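# Unload three sand cores from mould onto plywood

## Task

Remove three sand cores from the mould: the elongated core with the rounded nose, plus the two upright bladed cores sitting in the mould half on the robot's right side. Set all three down on the plywood boards next to the mould and release them. The remaining two cores must stay upright in the mould.

## Robot and tools

Robot: two six-joint arms with parallel grippers, left_arm and right_arm. Joint order for every list and row, base to hand: waist, shoulder, elbow, wrist pitch, wrist yaw, wrist roll. Stated joint ranges in rad: waist -2.618 to 3.054, shoulder 0.000 to 3.142, elbow 0.000 to 3.142, wrist pitch -1.571 to 1.571, wrist yaw -1.571 to 1.571, wrist roll -2.094 to 2.094. Real ends may differ by up to 0.059 rad either way.

Frames: the scene frame has its origin at table-top height midway between the nominal bases, +z up, +x out over the table, left_arm toward +y (this is not the image left). Calibrated bases: left_arm at (+0.031, +0.345, 0) m, quat_wxyz (+1.000, 0, 0, +0.008); right_arm at (+0.030, -0.335, 0) m, quat_wxyz (+1.000, 0, 0, -0.014); both have +z up. Each arm reports end_effector_position (m) and end_effector_quat_wxyz in its own base frame, possibly off by a few cm. That point sits between the finger pads about 1 cm behind the tips; fingers point along gripper +z and close along gripper y.

Row format (used by both execute_actions and move): one flat list of 14 numbers in [-1, 1] covering both arms: left_arm's 6 joint values then its opening, then right_arm's 6 joint values and opening. Joint values are offsets, not poses, measured from the Joint targets shown at the start of the action or move (not from the previous row). Scale: 1.0 equals 2.224 rad for waist, shoulder and elbow, and 8.485 rad for the three wrist joints. Opening is absolute: +1 fully open, -1 closed. Send 0 offsets to keep an arm's targets; resend an arm's current opening to leave its gripper unchanged, since 0 is itself a command.

execute_actions(actions, cameras): actions is a list of actions; each action is up to 15 rows, one per 1/30 s step, and a short table repeats its last row to fill 15 steps. Offsets in later actions stack on the updated targets. An action asking any joint more than 0.059 rad beyond its range is rejected for both arms; a malformed action or a failing first action rejects the whole call. An empty list just reports state and images. cameras: list of names, [] for none, omitted/null/["all"] for all.

move(target, speed, blend, opening_speed, blocking, cameras): target is one 14-number row, or up to 15 such rows as waypoints, every one offset from the same starting Joint targets. All joints move in lockstep, so grippers trace curves, and nothing steers around obstacles or the other arm. speed is rad/s for the joint with most to travel (0.01 to 12.57, default 0.5), one value or one per waypoint. blend (rad) rounds intermediate corners. opening_speed (0.2 or more, per second on the opening scale) ramps the fingers gradually. blocking=false returns early while the move continues. The result adds a move: line, e.g. done, off_target, moving, held or fault, and limits=held if steps were withheld. done does not prove contact or non-contact.

wait(seconds, 0 to 10): lets the scene run with commands held. stop(): brakes a running move; fast moves need room. zoom_image(camera, region): camera is cam_left_wrist or cam_right_wrist; region [x0, y0, x1, y1] in pixels of that camera's last image, at most 504 by 504. finished_scene(scene): current scene number; ends the scene irreversibly, so call it only once the three cores rest on the plywood and the gripper has released them.

Result lines: Joint positions and Joint velocities per arm (rad, rad/s, then pad gap in m, 0.094 m when wide open); "within noise" means an arm is still. Joint targets are the base for your next offsets. "joint sent to its limit" means a joint was clamped at its end. "joint command not followed" means the clearance check altered some steps. grip_measured uses the opening scale and may read up to about 2.7 mm wide when empty; fingers follow it, so it never shows the moment of contact. grip_effort_nm is motor effort (negative closing) and is not a pad force. Joint torques include arm weight, have offsets and noise, and the first three wrap at ±28 N m. Tool commands shows current gripper commands.

Limits on motion: each joint target can only lead its measured angle by 0.339 rad (big joints) or 2.2 rad (wrist), and targets placing the gripper over 200 mm from its measured spot are scaled back, so large moves take several actions. To end a push or recover a dragged arm, command targets back past the Joint positions.

Gripping: to grip a hard core, command roughly 0.05 below the reading at touch (more for small or round parts); close slowly with low opening_speed on fragile sand. Release by commanding well above grip_measured. Squeeze is about 50 to 64 N per pad.

Avoid: dropping cores or releasing them while moving, fast collisions, hard pushes, knocking over the two cores that must stay, anything leaving the table, and any contact or pinch between the two arms (it can fail the scene). Motor heat builds from holding loads, long reach or pushing into blocked poses; MOTOR HOT appears at 75 °C, at 90 °C the arm folds and idles, at 100 °C it goes limp. Loose objects may occasionally be nudged by outside pushes.

Cameras: cam_left_wrist (896x504) and cam_right_wrist (896x504), both wrist-mounted, with given pinhole intrinsics (fx about 434 and 443).

Each tool is called after "Call:" by a JSON object that holds its "fn" and its "kwargs".

## Session

Call:
{"fn": "execute_actions", "kwargs": {"actions": []}}

Scene clock: 0.00 s.
left_arm: end_effector_position=(+0.3631, -0.0246, +0.2028) grip_measured=+1.000 grip_effort_nm=n/a end_effector_quat_wxyz=(+0.569, -0.059, +0.818, -0.064) | right_arm: end_effector_position=(+0.3464, +0.0127, +0.2781) grip_measured=+1.000 grip_effort_nm=n/a end_effector_quat_wxyz=(+0.512, -0.227, +0.829, +0.002)
Joint positions: left_arm=[-0.095 1.034 0.566 0.116 -0.051 -0.203 0.094] | right_arm=[-0.154 1.056 1.018 -0.499 -0.37 -0.476 0.094]
Joint velocities: within noise
Joint torques (N m): no reading
Heat: left arm: 32 °C; right arm: 36 °C.
Joint targets: left_arm=[-0.095 1.027 0.576 0.117 -0.051 -0.202] | right_arm=[-0.154 1.049 1.030 -0.497 -0.374 -0.475]
Tool commands: left_gripper/opening=+1.0 right_gripper/opening=+1.0

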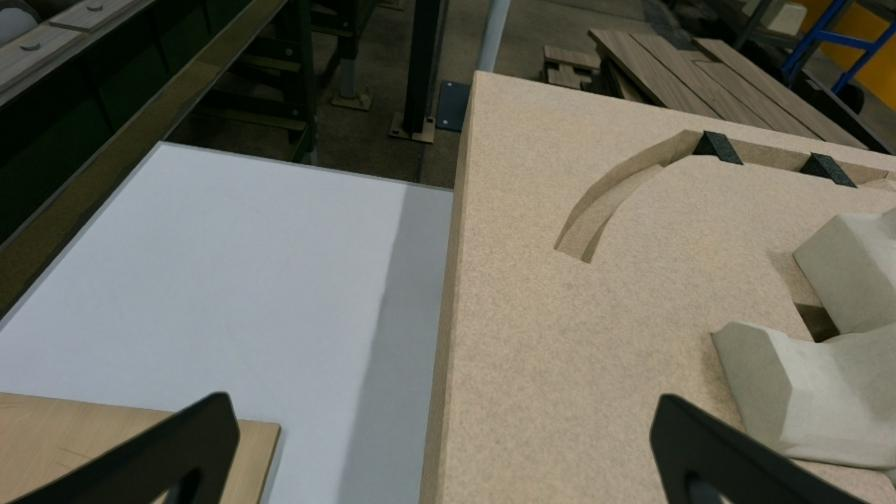

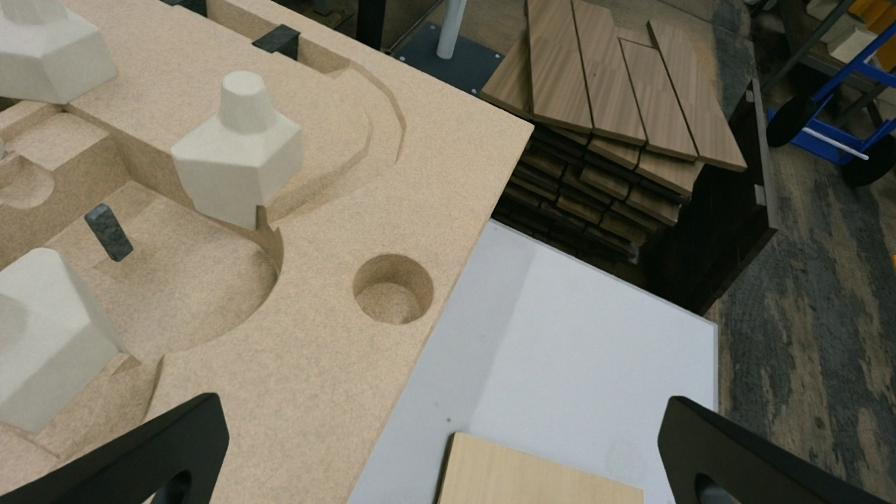

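Call:
{"fn": "move", "kwargs": {"target": [0.0427,0.2442,0.5818,-0.1906,0.006,0.0238,1,0.0692,0.2343,0.3777,-0.1182,0.0441,0.056,1], "speed": 0.8}}

Scene clock: 23.97 s.
left_arm: end_effector_position=(+0.3232, -0.0001, +0.2783) grip_measured=+1.000 grip_effort_nm=0.027 end_effector_quat_wxyz=(+0.183, +0.000, +0.983, +0.003) | right_arm: end_effector_position=(+0.3253, +0.0003, +0.2760) grip_measured=+1.000 grip_effort_nm=0.022 end_effector_quat_wxyz=(+0.182, -0.002, +0.983, +0.002)
Joint positions: left_arm=[-0.008 1.557 1.846 -1.492 -0.009 -0.007 0.094] | right_arm=[-0.005 1.561 1.842 -1.484 -0.006 -0.008 0.094]
Joint velocities: within noise
Joint torques (N m): left_arm=[0.64 -4.22 6.41 1.08 0.13 0.01] | right_arm=[0.51 -4.46 7.25 0.51 0.05 0.05]
Heat: left arm: 36 °C; right arm: 39 °C.
Joint targets: left_arm=[0.000 1.569 1.870 -1.500 0.000 0.000] | right_arm=[0.001 1.570 1.870 -1.500 0.000 0.000]
move: done

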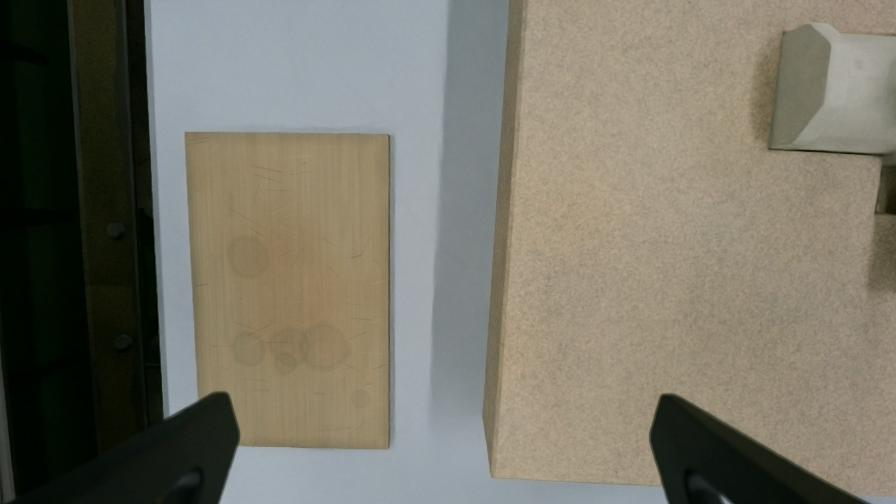

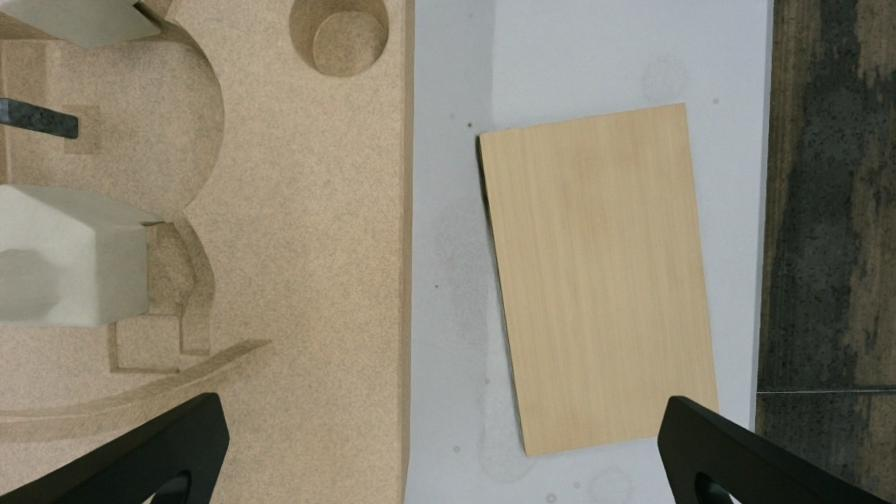

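Call:
{"fn": "move", "kwargs": {"target": [-0.202,0,0,0,0,0,1,0.202,0,0,0,0,0,1], "speed": 0.8}}

Scene clock: 31.10 s.
left_arm: end_effector_position=(+0.2918, -0.1385, +0.2782) grip_measured=+1.000 grip_effort_nm=0.032 end_effector_quat_wxyz=(+0.178, +0.215, +0.959, -0.040) | right_arm: end_effector_position=(+0.2923, +0.1420, +0.2760) grip_measured=+1.000 grip_effort_nm=0.027 end_effector_quat_wxyz=(+0.177, -0.221, +0.958, +0.041)
Joint positions: left_arm=[-0.447 1.557 1.846 -1.493 -0.001 -0.006 0.094] | right_arm=[0.448 1.561 1.842 -1.486 -0.002 -0.006 0.094]
Joint velocities: within noise
Joint torques (N m): left_arm=[-0.16 -4.19 6.43 1.06 0.03 0] | right_arm=[0.12 -4.45 7.2 0.56 0.01 0.04]
Heat: left arm: 35 °C; right arm: 38 °C.
Joint targets: left_arm=[-0.449 1.569 1.870 -1.500 0.000 -0.001] | right_arm=[0.450 1.570 1.870 -1.500 0.000 0.001]
move: done

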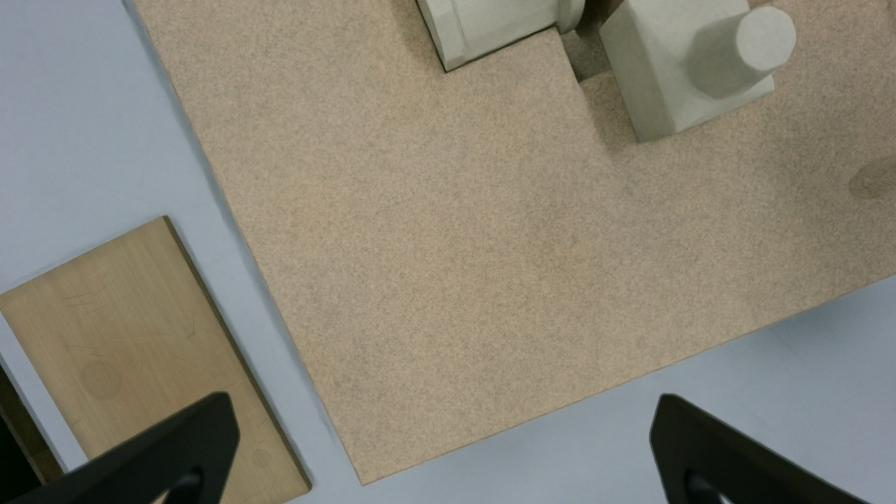

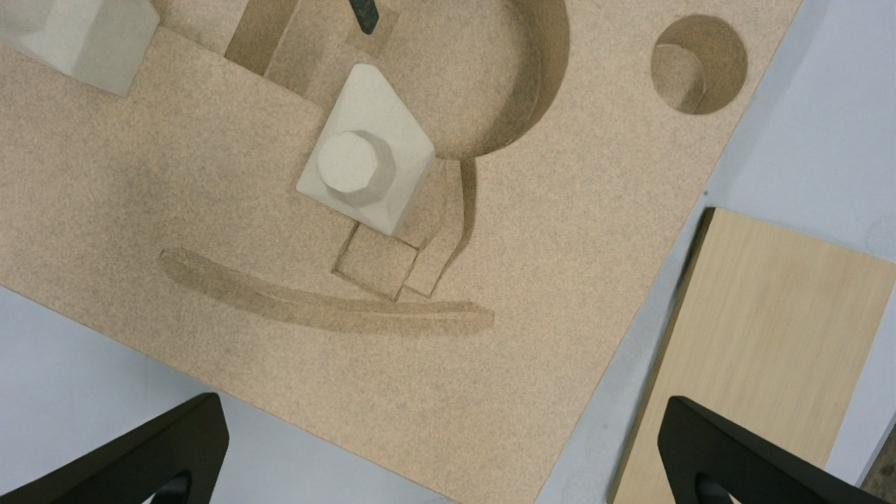

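Call:
{"fn": "move", "kwargs": {"target": [0,0.1259,0.1259,0,0,0,-1,0,0.1259,0.1259,0,0,0,-1], "speed": 0.6}}

Scene clock: 48.33 s.
left_arm: end_effector_position=(+0.3571, -0.1697, +0.2668) grip_measured=-0.983 grip_effort_nm=-0.906 end_effector_quat_wxyz=(+0.173, +0.215, +0.960, -0.039) | right_arm: end_effector_position=(+0.3566, +0.1729, +0.2642) grip_measured=-0.992 grip_effort_nm=-0.393 end_effector_quat_wxyz=(+0.170, -0.222, +0.959, +0.039)
Joint positions: left_arm=[-0.447 1.841 2.127 -1.499 -0.001 -0.005 0.001] | right_arm=[0.448 1.846 2.123 -1.497 -0.002 -0.006 0]
Joint velocities: within noise
Joint torques (N m): left_arm=[-0.21 -6.84 6.32 1.12 0.05 0.01] | right_arm=[0.16 -7.09 7.1 0.63 0.01 0.04]
Heat: left arm: 35 °C; right arm: 37 °C.
Joint targets: left_arm=[-0.449 1.849 2.150 -1.500 0.000 0.000] | right_arm=[0.450 1.850 2.150 -1.500 0.000 0.001]
move: done

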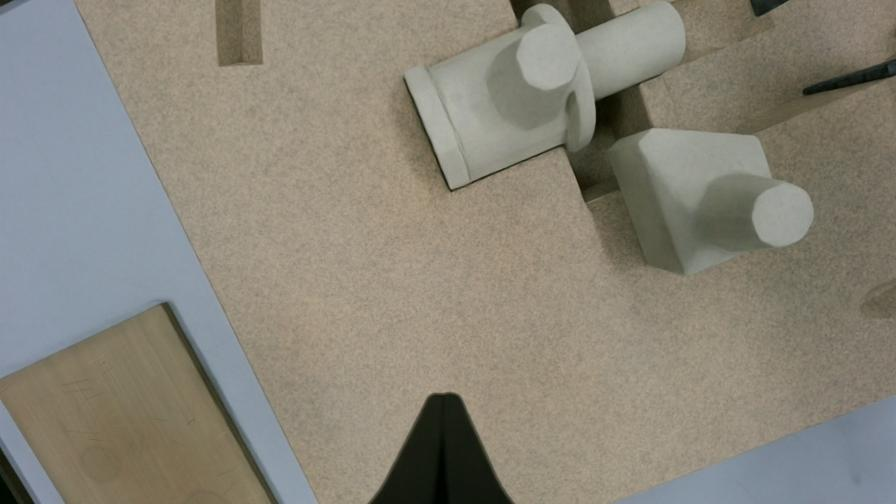

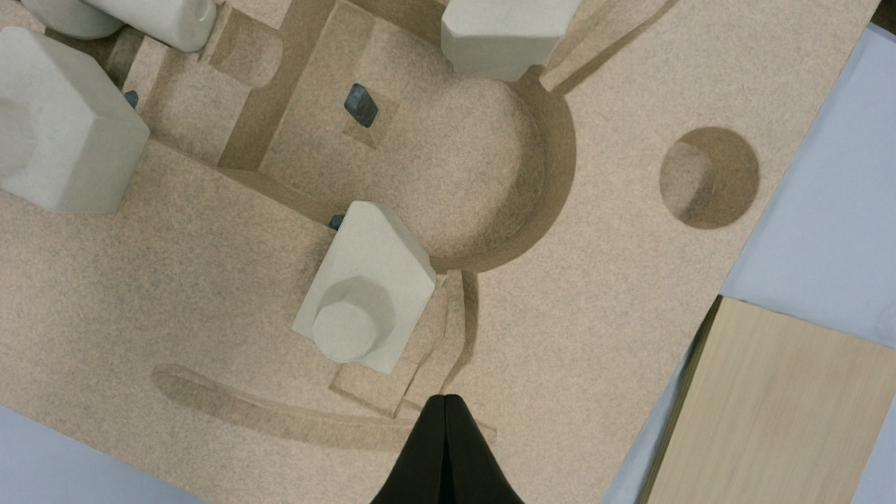

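Call:
{"fn": "move", "kwargs": {"target": [0,-0.1259,-0.1259,0.0471,0,0,-0.9,0,-0.1259,-0.1259,0.0471,0,0,-0.9], "speed": 0.8}}

Call:
{"fn": "zoom_image", "kwargs": {"camera": "cam_right_wrist", "region": [100, 0, 604, 400]}}

Call:
{"fn": "zoom_image", "kwargs": {"camera": "cam_left_wrist", "region": [392, 0, 896, 400]}}

Scene clock: 80.10 s.
left_arm: end_effector_position=(+0.3701, -0.1760, +0.3289) grip_measured=-0.902 grip_effort_nm=0.139 end_effector_quat_wxyz=(+0.357, +0.204, +0.908, -0.081) | right_arm: end_effector_position=(+0.3679, +0.1784, +0.3281) grip_measured=-0.903 grip_effort_nm=0.178 end_effector_quat_wxyz=(+0.354, -0.210, +0.908, +0.081)
Joint positions: left_arm=[-0.447 1.584 1.878 -1.116 -0.001 -0.005 0.005] | right_arm=[0.448 1.584 1.878 -1.121 -0.002 -0.006 0.005]
Joint velocities: within noise
Joint torques (N m): left_arm=[-0.13 -6.89 4.19 1.9 0.03 0.01] | right_arm=[0.13 -6.84 4.77 1.33 0.01 0.04]
Heat: left arm: 36 °C; right arm: 36 °C.
Joint targets: left_arm=[-0.449 1.569 1.870 -1.100 0.000 0.000] | right_arm=[0.450 1.570 1.870 -1.100 0.000 0.001]
move: done

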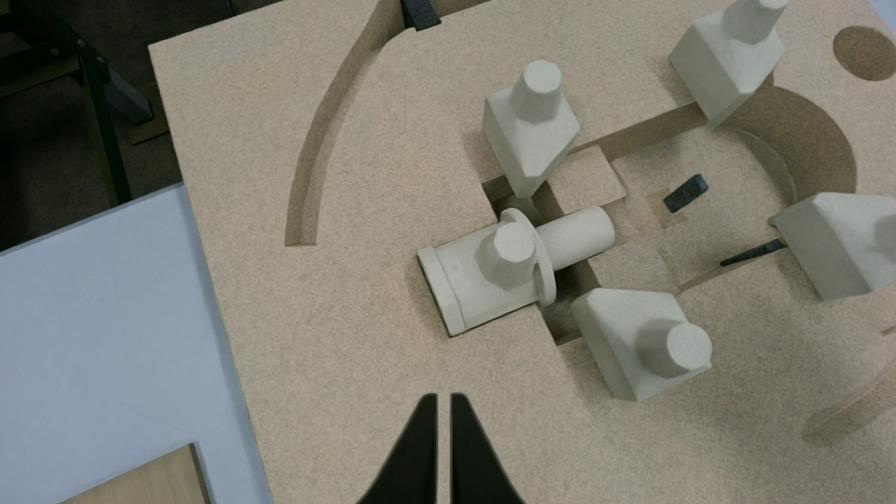

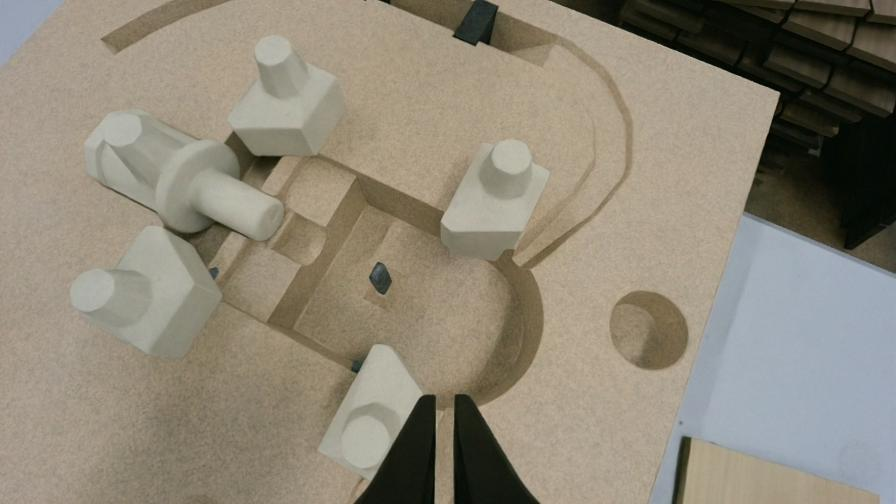

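Scaled by 1.000.

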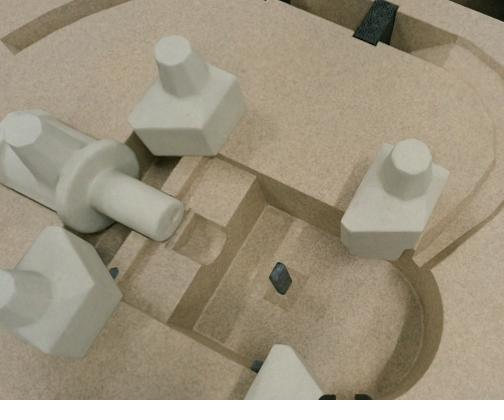

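Scaled by 1.000.

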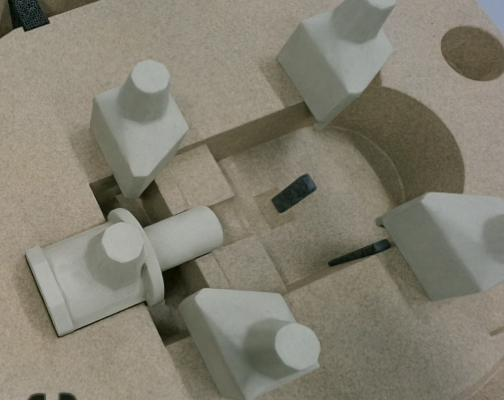

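Call:
{"fn": "move", "kwargs": {"target": [0.2023,-0.3013,-0.5261,0.0825,0.0707,0,-0.9,-0.2023,-0.4362,-0.661,0.0825,-0.0707,0,-0.9], "speed": 1.0}}

Call:
{"fn": "zoom_image", "kwargs": {"camera": "cam_right_wrist", "region": [200, 50, 600, 450]}}

Call:
{"fn": "zoom_image", "kwargs": {"camera": "cam_left_wrist", "region": [300, 0, 704, 400]}}

Scene clock: 93.67 s.
left_arm: end_effector_position=(+0.2876, -0.0997, +0.2065) grip_measured=-0.902 grip_effort_nm=0.139 end_effector_quat_wxyz=(+0.432, +0.132, +0.854, -0.260) | right_arm: end_effector_position=(+0.2314, +0.1012, +0.1492) grip_measured=-0.903 grip_effort_nm=0.178 end_effector_quat_wxyz=(+0.432, -0.134, +0.853, +0.259)
Joint positions: left_arm=[-0.008 0.918 0.707 -0.42 0.585 -0.005 0.005] | right_arm=[0.007 0.61 0.405 -0.427 -0.586 -0.002 0.005]
Joint velocities: within noise
Joint torques (N m): left_arm=[0.7 -2.74 5.09 2.08 0.43 0] | right_arm=[-0.59 -0.4 5.93 1.53 -0.29 -0.02]
Heat: left arm: 35 °C; right arm: 37 °C.
Joint targets: left_arm=[0.000 0.899 0.700 -0.400 0.600 0.000] | right_arm=[0.000 0.600 0.400 -0.400 -0.600 0.000]
move: done

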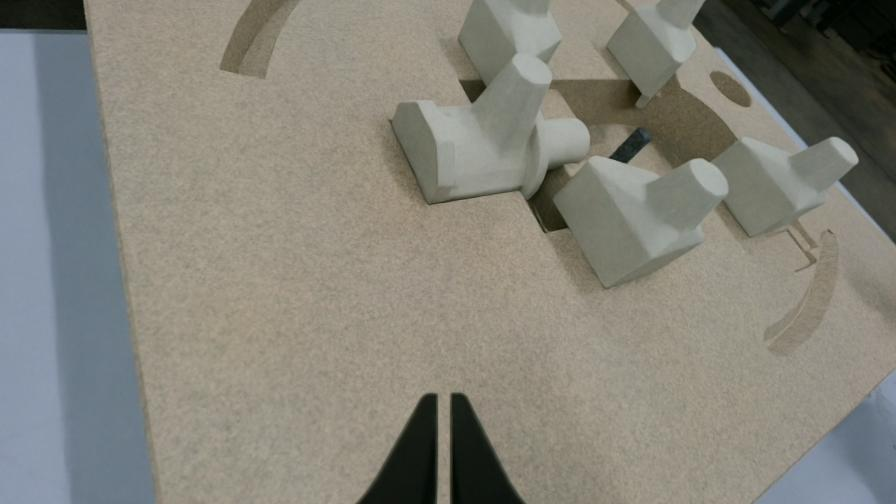

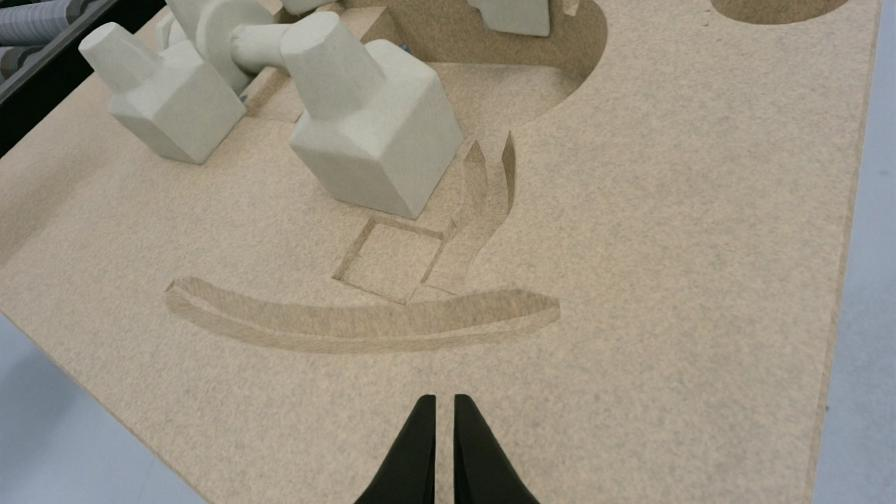

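Scaled by 1.260.

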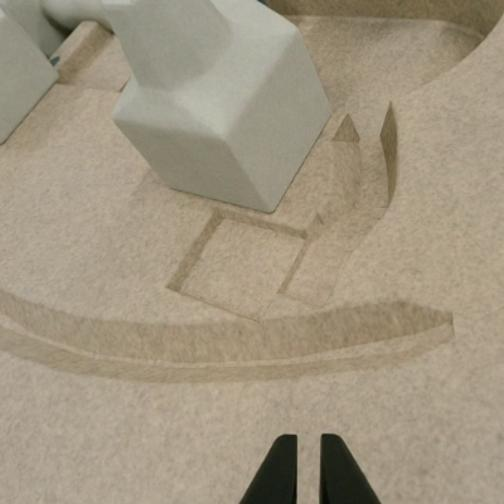

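Scaled by 1.248.

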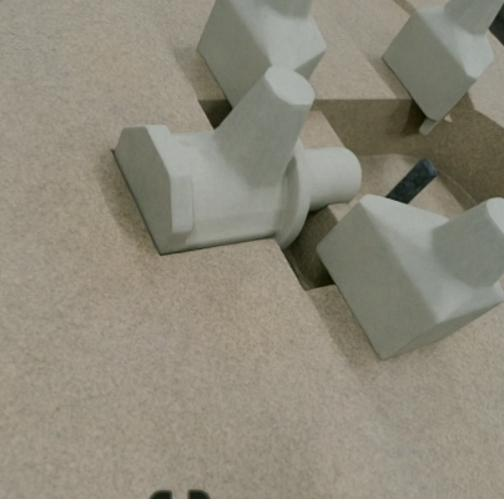

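Call:
{"fn": "move", "kwargs": {"target": [0,0,0,0,0,0,0.5,0.2491,0.1003,-0.1259,0.1064,0.0707,0,1], "speed": 0.8}}

Call:
{"fn": "zoom_image", "kwargs": {"camera": "cam_right_wrist", "region": [200, 50, 700, 500]}}

Scene clock: 158.90 s.
left_arm: end_effector_position=(+0.2877, -0.0998, +0.2067) grip_measured=+0.498 grip_effort_nm=0.144 end_effector_quat_wxyz=(+0.432, +0.132, +0.853, -0.260) | right_arm: end_effector_position=(+0.2633, +0.1619, +0.1451) grip_measured=+0.997 grip_effort_nm=0.173 end_effector_quat_wxyz=(+0.598, -0.212, +0.754, +0.168)
Joint positions: left_arm=[-0.008 0.918 0.707 -0.419 0.586 -0.005 0.07] | right_arm=[0.547 0.822 0.128 0.465 -0.002 -0.001 0.094]
Joint velocities: within noise
Joint torques (N m): left_arm=[0.58 -2.67 5.12 2.1 0.39 0.03] | right_arm=[0.62 -0.55 5.45 1.9 -0.03 -0.03]
Heat: left arm: 39 °C; right arm: 40 °C.
Joint targets: left_arm=[0.000 0.899 0.700 -0.401 0.599 0.000] | right_arm=[0.554 0.823 0.120 0.503 0.000 0.001]
move: off_target (right_arm); right_arm: the wrist pitch is farthest, 0.038 rad from its target

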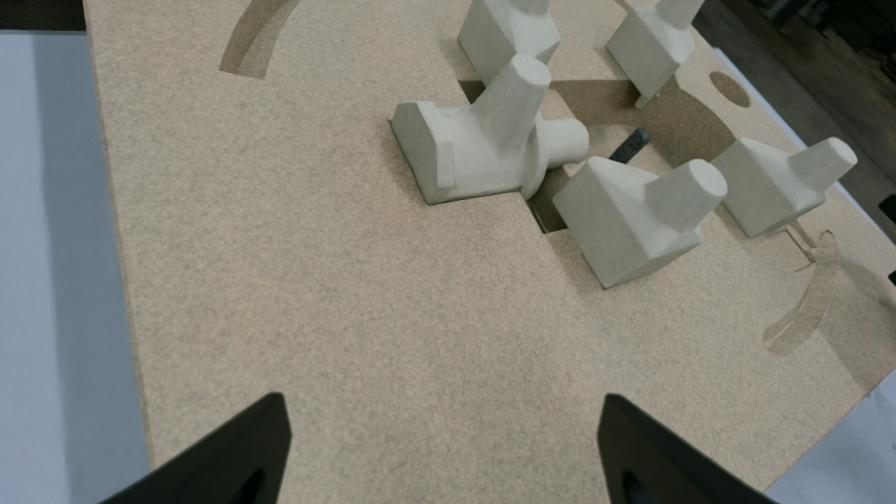

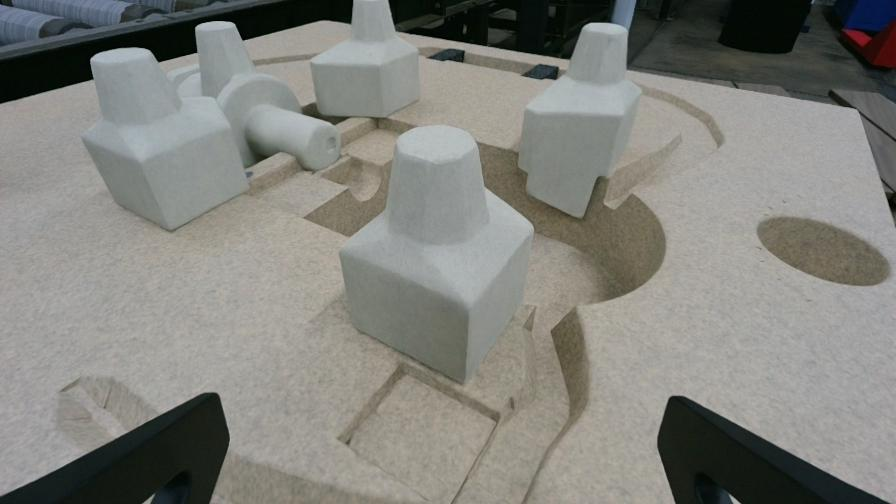

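Scaled by 1.008.

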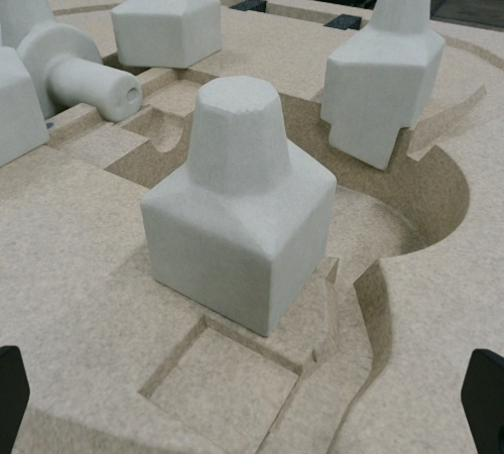

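Call:
{"fn": "move", "kwargs": {"target": [0,0,0,0,0,0,0.5,0.0027,0.2372,0.1077,0.0375,0,0,1], "speed": 0.4, "cameras": ["cam_right_wrist"]}}

Scene clock: 170.60 s.
left_arm: end_effector_position=(+0.2877, -0.0998, +0.2068) grip_measured=+0.498 grip_effort_nm=0.144 end_effector_quat_wxyz=(+0.432, +0.132, +0.853, -0.260) | right_arm: end_effector_position=(+0.3264, +0.2020, +0.1452) grip_measured=+0.997 grip_effort_nm=0.173 end_effector_quat_wxyz=(+0.601, -0.213, +0.751, +0.169)
Joint positions: left_arm=[-0.008 0.918 0.707 -0.419 0.586 -0.005 0.07] | right_arm=[0.553 1.344 0.332 0.791 0.002 -0.001 0.094]
Joint velocities: within noise
Joint torques (N m): left_arm=[0.64 -2.7 5.08 2.07 0.37 -0.02] | right_arm=[0.61 -3.06 7.38 1.86 -0.03 -0.03]
Heat: left arm: 40 °C; right arm: 43 °C.
Joint targets: left_arm=[0.000 0.899 0.700 -0.400 0.599 0.000] | right_arm=[0.560 1.351 0.359 0.821 0.000 0.001]
move: done
Images, in order (width x height): cam_right_wrist 896x504.

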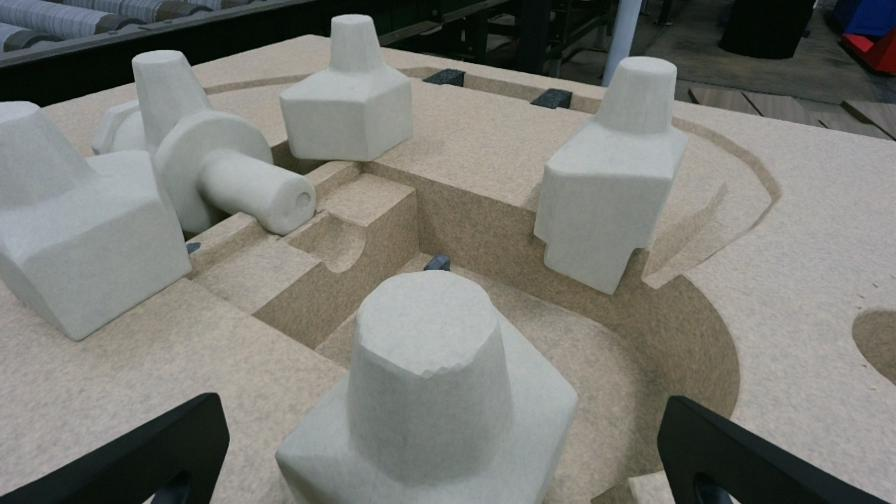

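Call:
{"fn": "move", "kwargs": {"target": [[0,0,0,0,0,0,0.5,0,0.0015,0.0193,-0.0022,0,0,1],[0,0,0,0,0,0,0.5,0,0.0015,0.0193,-0.0022,0,0,-0.6]], "speed": 0.3, "opening_speed": 0.6, "cameras": ["cam_right_wrist"]}}

Scene clock: 180.10 s.
left_arm: end_effector_position=(+0.2877, -0.0999, +0.2068) grip_measured=+0.498 grip_effort_nm=0.144 end_effector_quat_wxyz=(+0.432, +0.132, +0.853, -0.260) | right_arm: end_effector_position=(+0.3346, +0.2074, +0.1643) grip_measured=-0.375 grip_effort_nm=-1.004 end_effector_quat_wxyz=(+0.618, -0.209, +0.738, +0.174)
Joint positions: left_arm=[-0.008 0.918 0.707 -0.419 0.586 -0.005 0.07] | right_arm=[0.554 1.344 0.376 0.793 0.003 -0.001 0.029]
Joint velocities: within noise
Joint torques (N m): left_arm=[0.65 -2.69 5.08 2.08 0.4 0] | right_arm=[0.53 -2.95 7.43 1.63 -0.04 -0.02]
Heat: left arm: 40 °C; right arm: 42 °C.
Joint targets: left_arm=[0.000 0.899 0.700 -0.400 0.600 0.000] | right_arm=[0.560 1.354 0.402 0.802 0.000 0.001]
move: done
Images, in order (width x height): cam_right_wrist 896x504.

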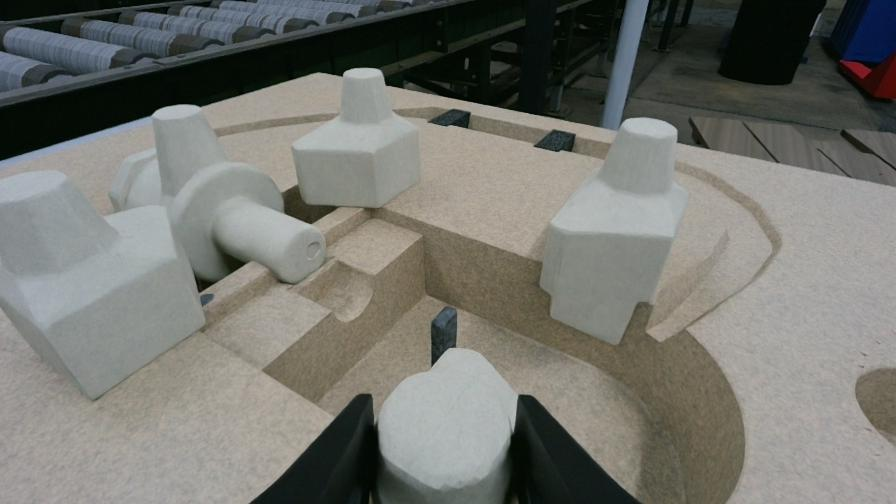

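Call:
{"fn": "move", "kwargs": {"target": [[0,0,0,0,0,0,0.5,0,-0.0367,0.0221,-0.0154,0,0,-0.6],[0,0,0,0,0,0,0.5,0,-0.0664,0.0502,-0.0306,0,0,-0.6],[0,0,0,0,0,0,0.5,0,-0.1022,0.1127,-0.0563,0,0,-0.6]], "speed": 0.3, "blend": 0.02}}

Scene clock: 190.70 s.
left_arm: end_effector_position=(+0.2877, -0.0999, +0.2068) grip_measured=+0.498 grip_effort_nm=0.144 end_effector_quat_wxyz=(+0.432, +0.132, +0.853, -0.260) | right_arm: end_effector_position=(+0.3317, +0.2055, +0.2016) grip_measured=-0.377 grip_effort_nm=-1.004 end_effector_quat_wxyz=(+0.562, -0.221, +0.781, +0.158)
Joint positions: left_arm=[-0.008 0.918 0.707 -0.419 0.586 -0.005 0.07] | right_arm=[0.554 1.164 0.599 0.242 0.003 -0.001 0.029]
Joint velocities: within noise
Joint torques (N m): left_arm=[0.65 -2.74 5.07 2.05 0.4 -0.01] | right_arm=[0.55 -6.24 10.63 2.31 -0.05 -0.02]
Heat: left arm: 40 °C; right arm: 42 °C.
Joint targets: left_arm=[0.000 0.899 0.700 -0.400 0.600 0.000] | right_arm=[0.560 1.127 0.653 0.325 0.000 0.001]
move: off_target (right_arm); right_arm: the wrist pitch is farthest, 0.083 rad from its target

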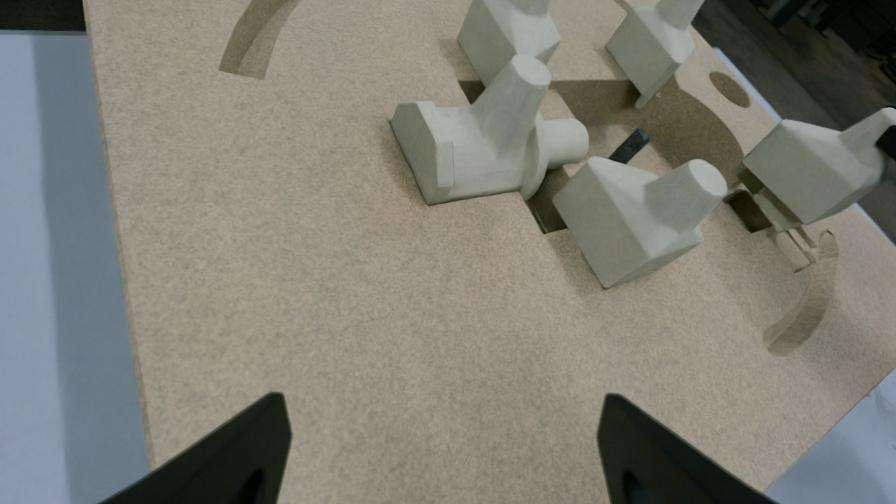

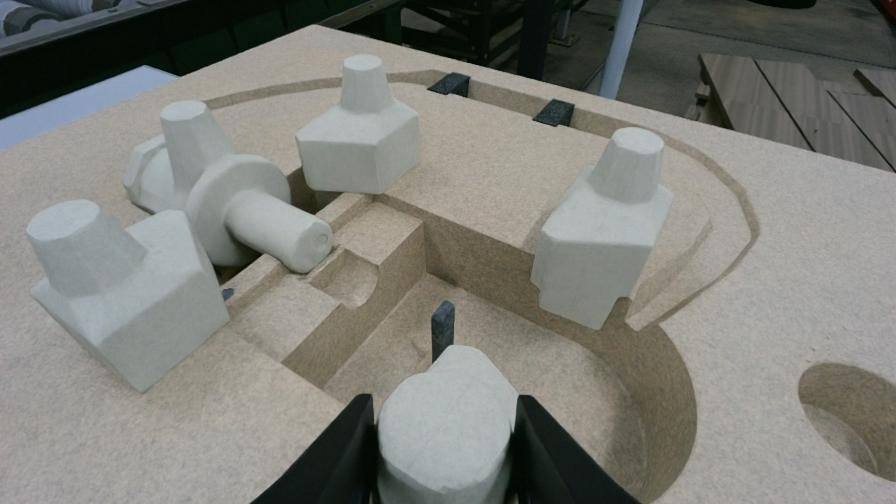

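Call:
{"fn": "zoom_image", "kwargs": {"camera": "cam_left_wrist", "region": [640, 60, 896, 260]}}

Scaled by 1.969.

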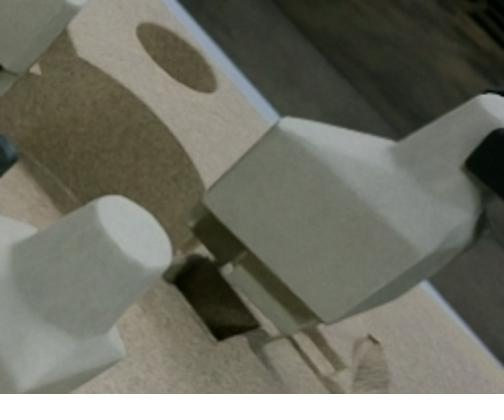

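Call:
{"fn": "move", "kwargs": {"target": [0,0,0,0,0,0,0.5,0,-0.0213,0.0126,0.0086,0,0,-0.6], "speed": 0.2}}

Call:
{"fn": "zoom_image", "kwargs": {"camera": "cam_left_wrist", "region": [640, 60, 896, 260]}}

Scene clock: 199.83 s.
left_arm: end_effector_position=(+0.2877, -0.0999, +0.2068) grip_measured=+0.498 grip_effort_nm=0.139 end_effector_quat_wxyz=(+0.432, +0.132, +0.853, -0.260) | right_arm: end_effector_position=(+0.3329, +0.2062, +0.2422) grip_measured=-0.377 grip_effort_nm=-1.009 end_effector_quat_wxyz=(+0.606, -0.212, +0.747, +0.171)
Joint positions: left_arm=[-0.008 0.918 0.707 -0.419 0.586 -0.005 0.07] | right_arm=[0.554 1.116 0.627 0.281 0.003 -0.001 0.029]
Joint velocities: within noise
Joint torques (N m): left_arm=[0.64 -2.73 5.08 2.1 0.4 0] | right_arm=[0.54 -5.97 10.77 2.66 -0.04 -0.03]
Heat: left arm: 40 °C; right arm: 46 °C.
Joint targets: left_arm=[0.000 0.899 0.700 -0.400 0.600 0.000] | right_arm=[0.560 1.079 0.681 0.397 0.000 0.001]
move: off_target (right_arm); right_arm: the wrist pitch is farthest, 0.117 rad from its target

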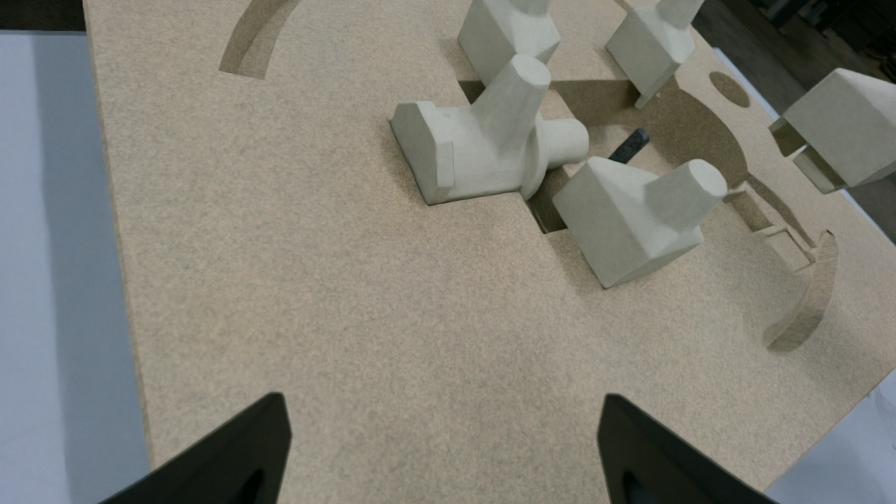

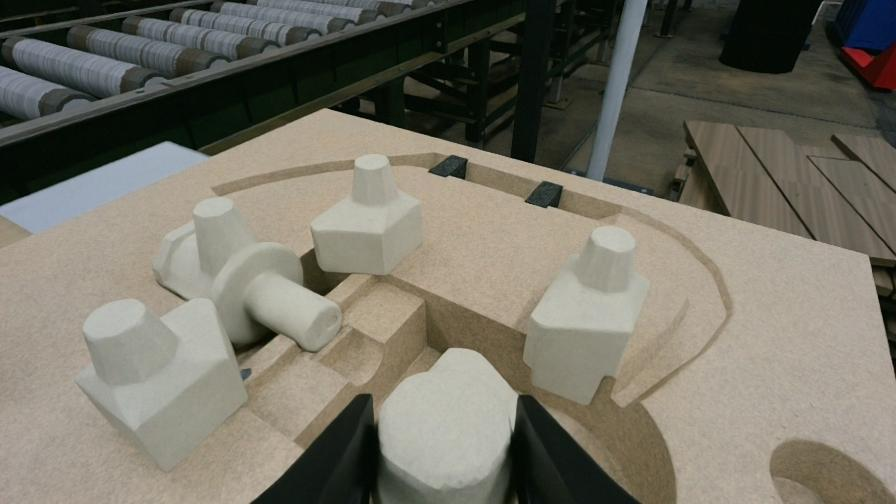

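Scaled by 1.969.

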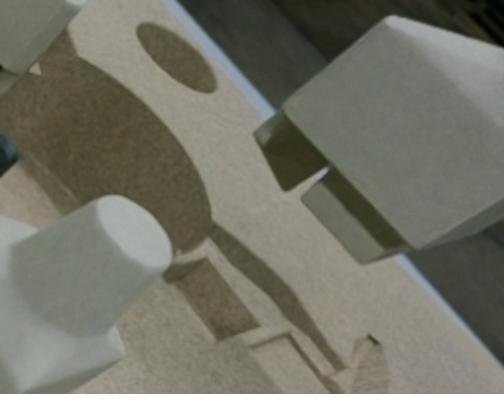

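Call:
{"fn": "move", "kwargs": {"target": [[0,0,0,0,0,0,0.5,-0.371,0,0,0,0,0,-0.6],[0,0,0,0,0,0,0.5,-0.371,0.0063,0.0535,-0.0503,0,-0.197,-0.6]], "speed": 0.7}}

Scene clock: 220.80 s.
left_arm: end_effector_position=(+0.2877, -0.0999, +0.2068) grip_measured=+0.498 grip_effort_nm=0.139 end_effector_quat_wxyz=(+0.432, +0.132, +0.853, -0.260) | right_arm: end_effector_position=(+0.3617, -0.0980, +0.2079) grip_measured=-0.378 grip_effort_nm=-1.004 end_effector_quat_wxyz=(+0.297, -0.545, +0.657, -0.427)
Joint positions: left_arm=[-0.008 0.918 0.707 -0.419 0.586 -0.005 0.07] | right_arm=[-0.265 1.116 0.741 -0.101 0.006 -1.652 0.029]
Joint velocities: within noise
Joint torques (N m): left_arm=[0.57 -2.76 5.07 2.07 0.41 0.01] | right_arm=[-0.06 -4.77 11.22 2.13 -0.06 -0.21]
Heat: left arm: 41 °C; right arm: 52 °C.
Joint targets: left_arm=[0.000 0.899 0.700 -0.400 0.600 0.000] | right_arm=[-0.265 1.093 0.800 -0.029 0.000 -1.671]
move: off_target (right_arm); right_arm: the wrist pitch is farthest, 0.071 rad from its target

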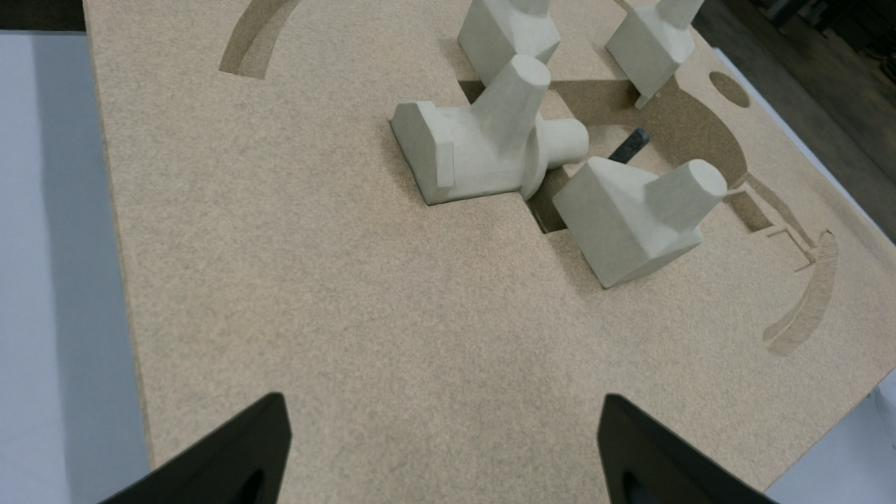

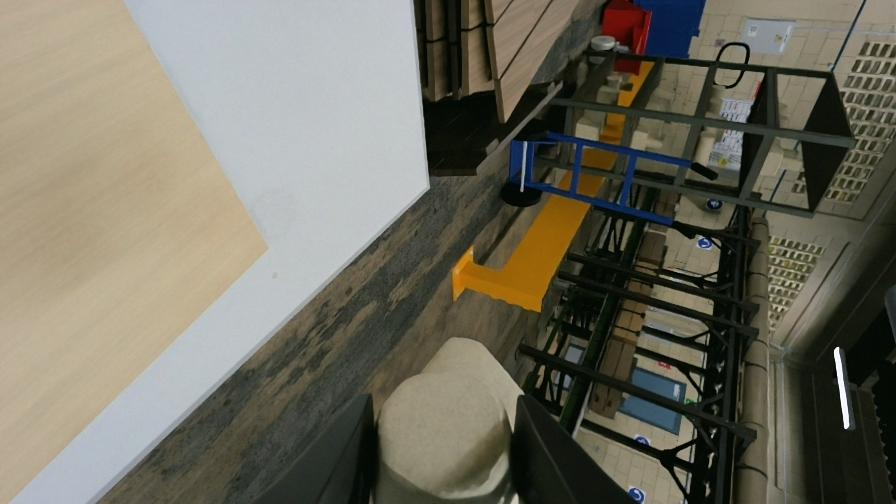

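Call:
{"fn": "move", "kwargs": {"target": [[0,0,0,0,0,0,0.5,0,0.0436,-0.0845,0.0288,0,-0.0024,-0.6],[0,0,0,0,0,0,0.5,0,0.1529,-0.1641,0.0783,0,-0.0024,-0.6]], "speed": 0.5, "blend": 0.03}}

Scene clock: 227.90 s.
left_arm: end_effector_position=(+0.2877, -0.0999, +0.2068) grip_measured=+0.498 grip_effort_nm=0.139 end_effector_quat_wxyz=(+0.432, +0.132, +0.853, -0.260) | right_arm: end_effector_position=(+0.3719, -0.1007, +0.0870) grip_measured=-0.378 grip_effort_nm=-1.004 end_effector_quat_wxyz=(+0.289, -0.555, +0.653, -0.427)
Joint positions: left_arm=[-0.008 0.918 0.707 -0.419 0.586 -0.005 0.07] | right_arm=[-0.265 1.441 0.424 0.529 0.005 -1.677 0.029]
Joint velocities: within noise
Joint torques (N m): left_arm=[0.7 -2.7 5.07 2.07 0.39 -0.02] | right_arm=[-0.09 -4.85 5.86 2.46 -0.05 -0.2]
Heat: left arm: 41 °C; right arm: 51 °C.
Joint targets: left_arm=[0.000 0.899 0.700 -0.400 0.600 0.000] | right_arm=[-0.265 1.434 0.435 0.635 0.000 -1.691]
move: off_target (right_arm); right_arm: the wrist pitch is farthest, 0.106 rad from its target

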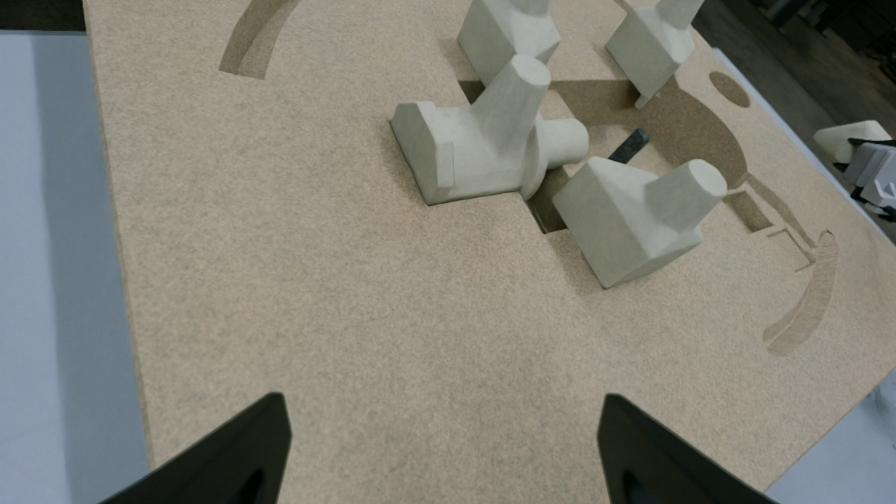

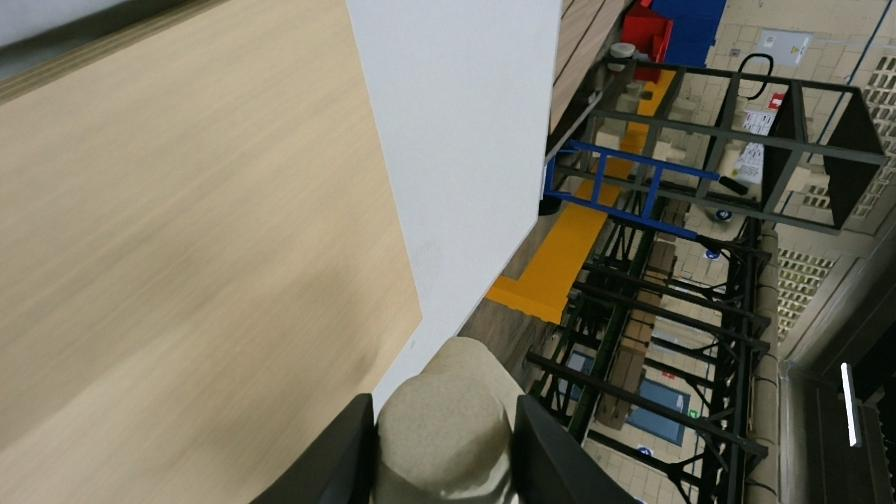

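Call:
{"fn": "move", "kwargs": {"target": [0,0,0,0,0,0,0.5,0,0.0418,-0.0333,0.0163,0,0,-0.6], "speed": 0.3}}

Scene clock: 236.13 s.
left_arm: end_effector_position=(+0.2877, -0.0999, +0.2068) grip_measured=+0.498 grip_effort_nm=0.144 end_effector_quat_wxyz=(+0.432, +0.132, +0.853, -0.260) | right_arm: end_effector_position=(+0.3637, -0.0984, +0.0596) grip_measured=-0.378 grip_effort_nm=-1.009 end_effector_quat_wxyz=(+0.286, -0.558, +0.656, -0.420)
Joint positions: left_arm=[-0.008 0.918 0.707 -0.419 0.586 -0.005 0.07] | right_arm=[-0.266 1.529 0.356 0.669 0.002 -1.676 0.029]
Joint velocities: within noise
Joint torques (N m): left_arm=[0.72 -2.8 5.08 2.09 0.4 0] | right_arm=[0.01 -4.62 4.79 2.48 -0.03 -0.24]
Heat: left arm: 41 °C; right arm: 53 °C.
Joint targets: left_arm=[0.000 0.899 0.700 -0.400 0.600 0.000] | right_arm=[-0.266 1.527 0.361 0.774 0.000 -1.691]
move: off_target (right_arm); right_arm: the wrist pitch is farthest, 0.104 rad from its target

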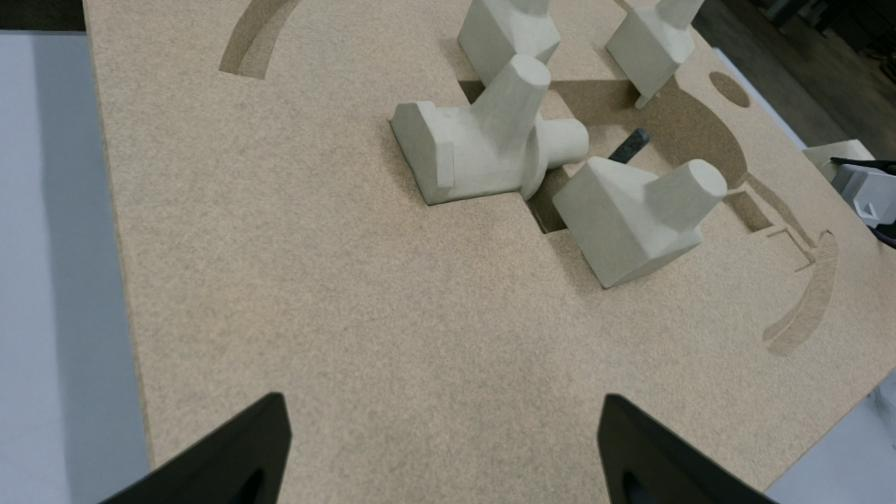

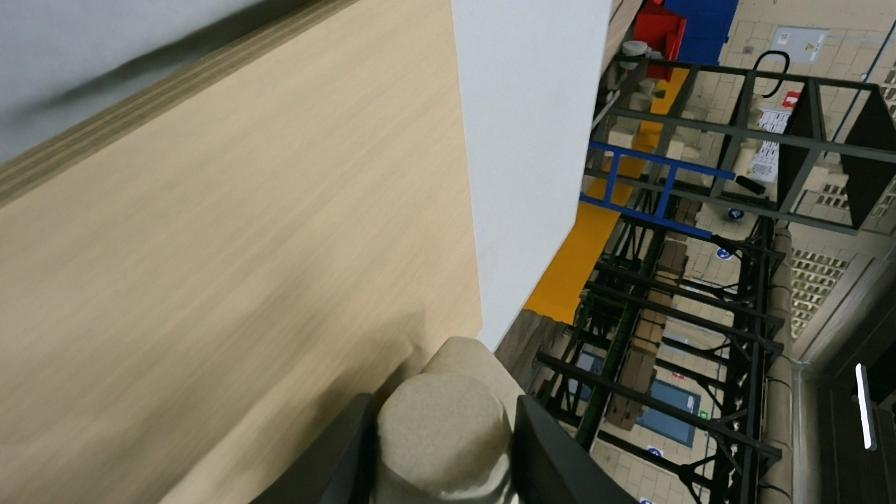

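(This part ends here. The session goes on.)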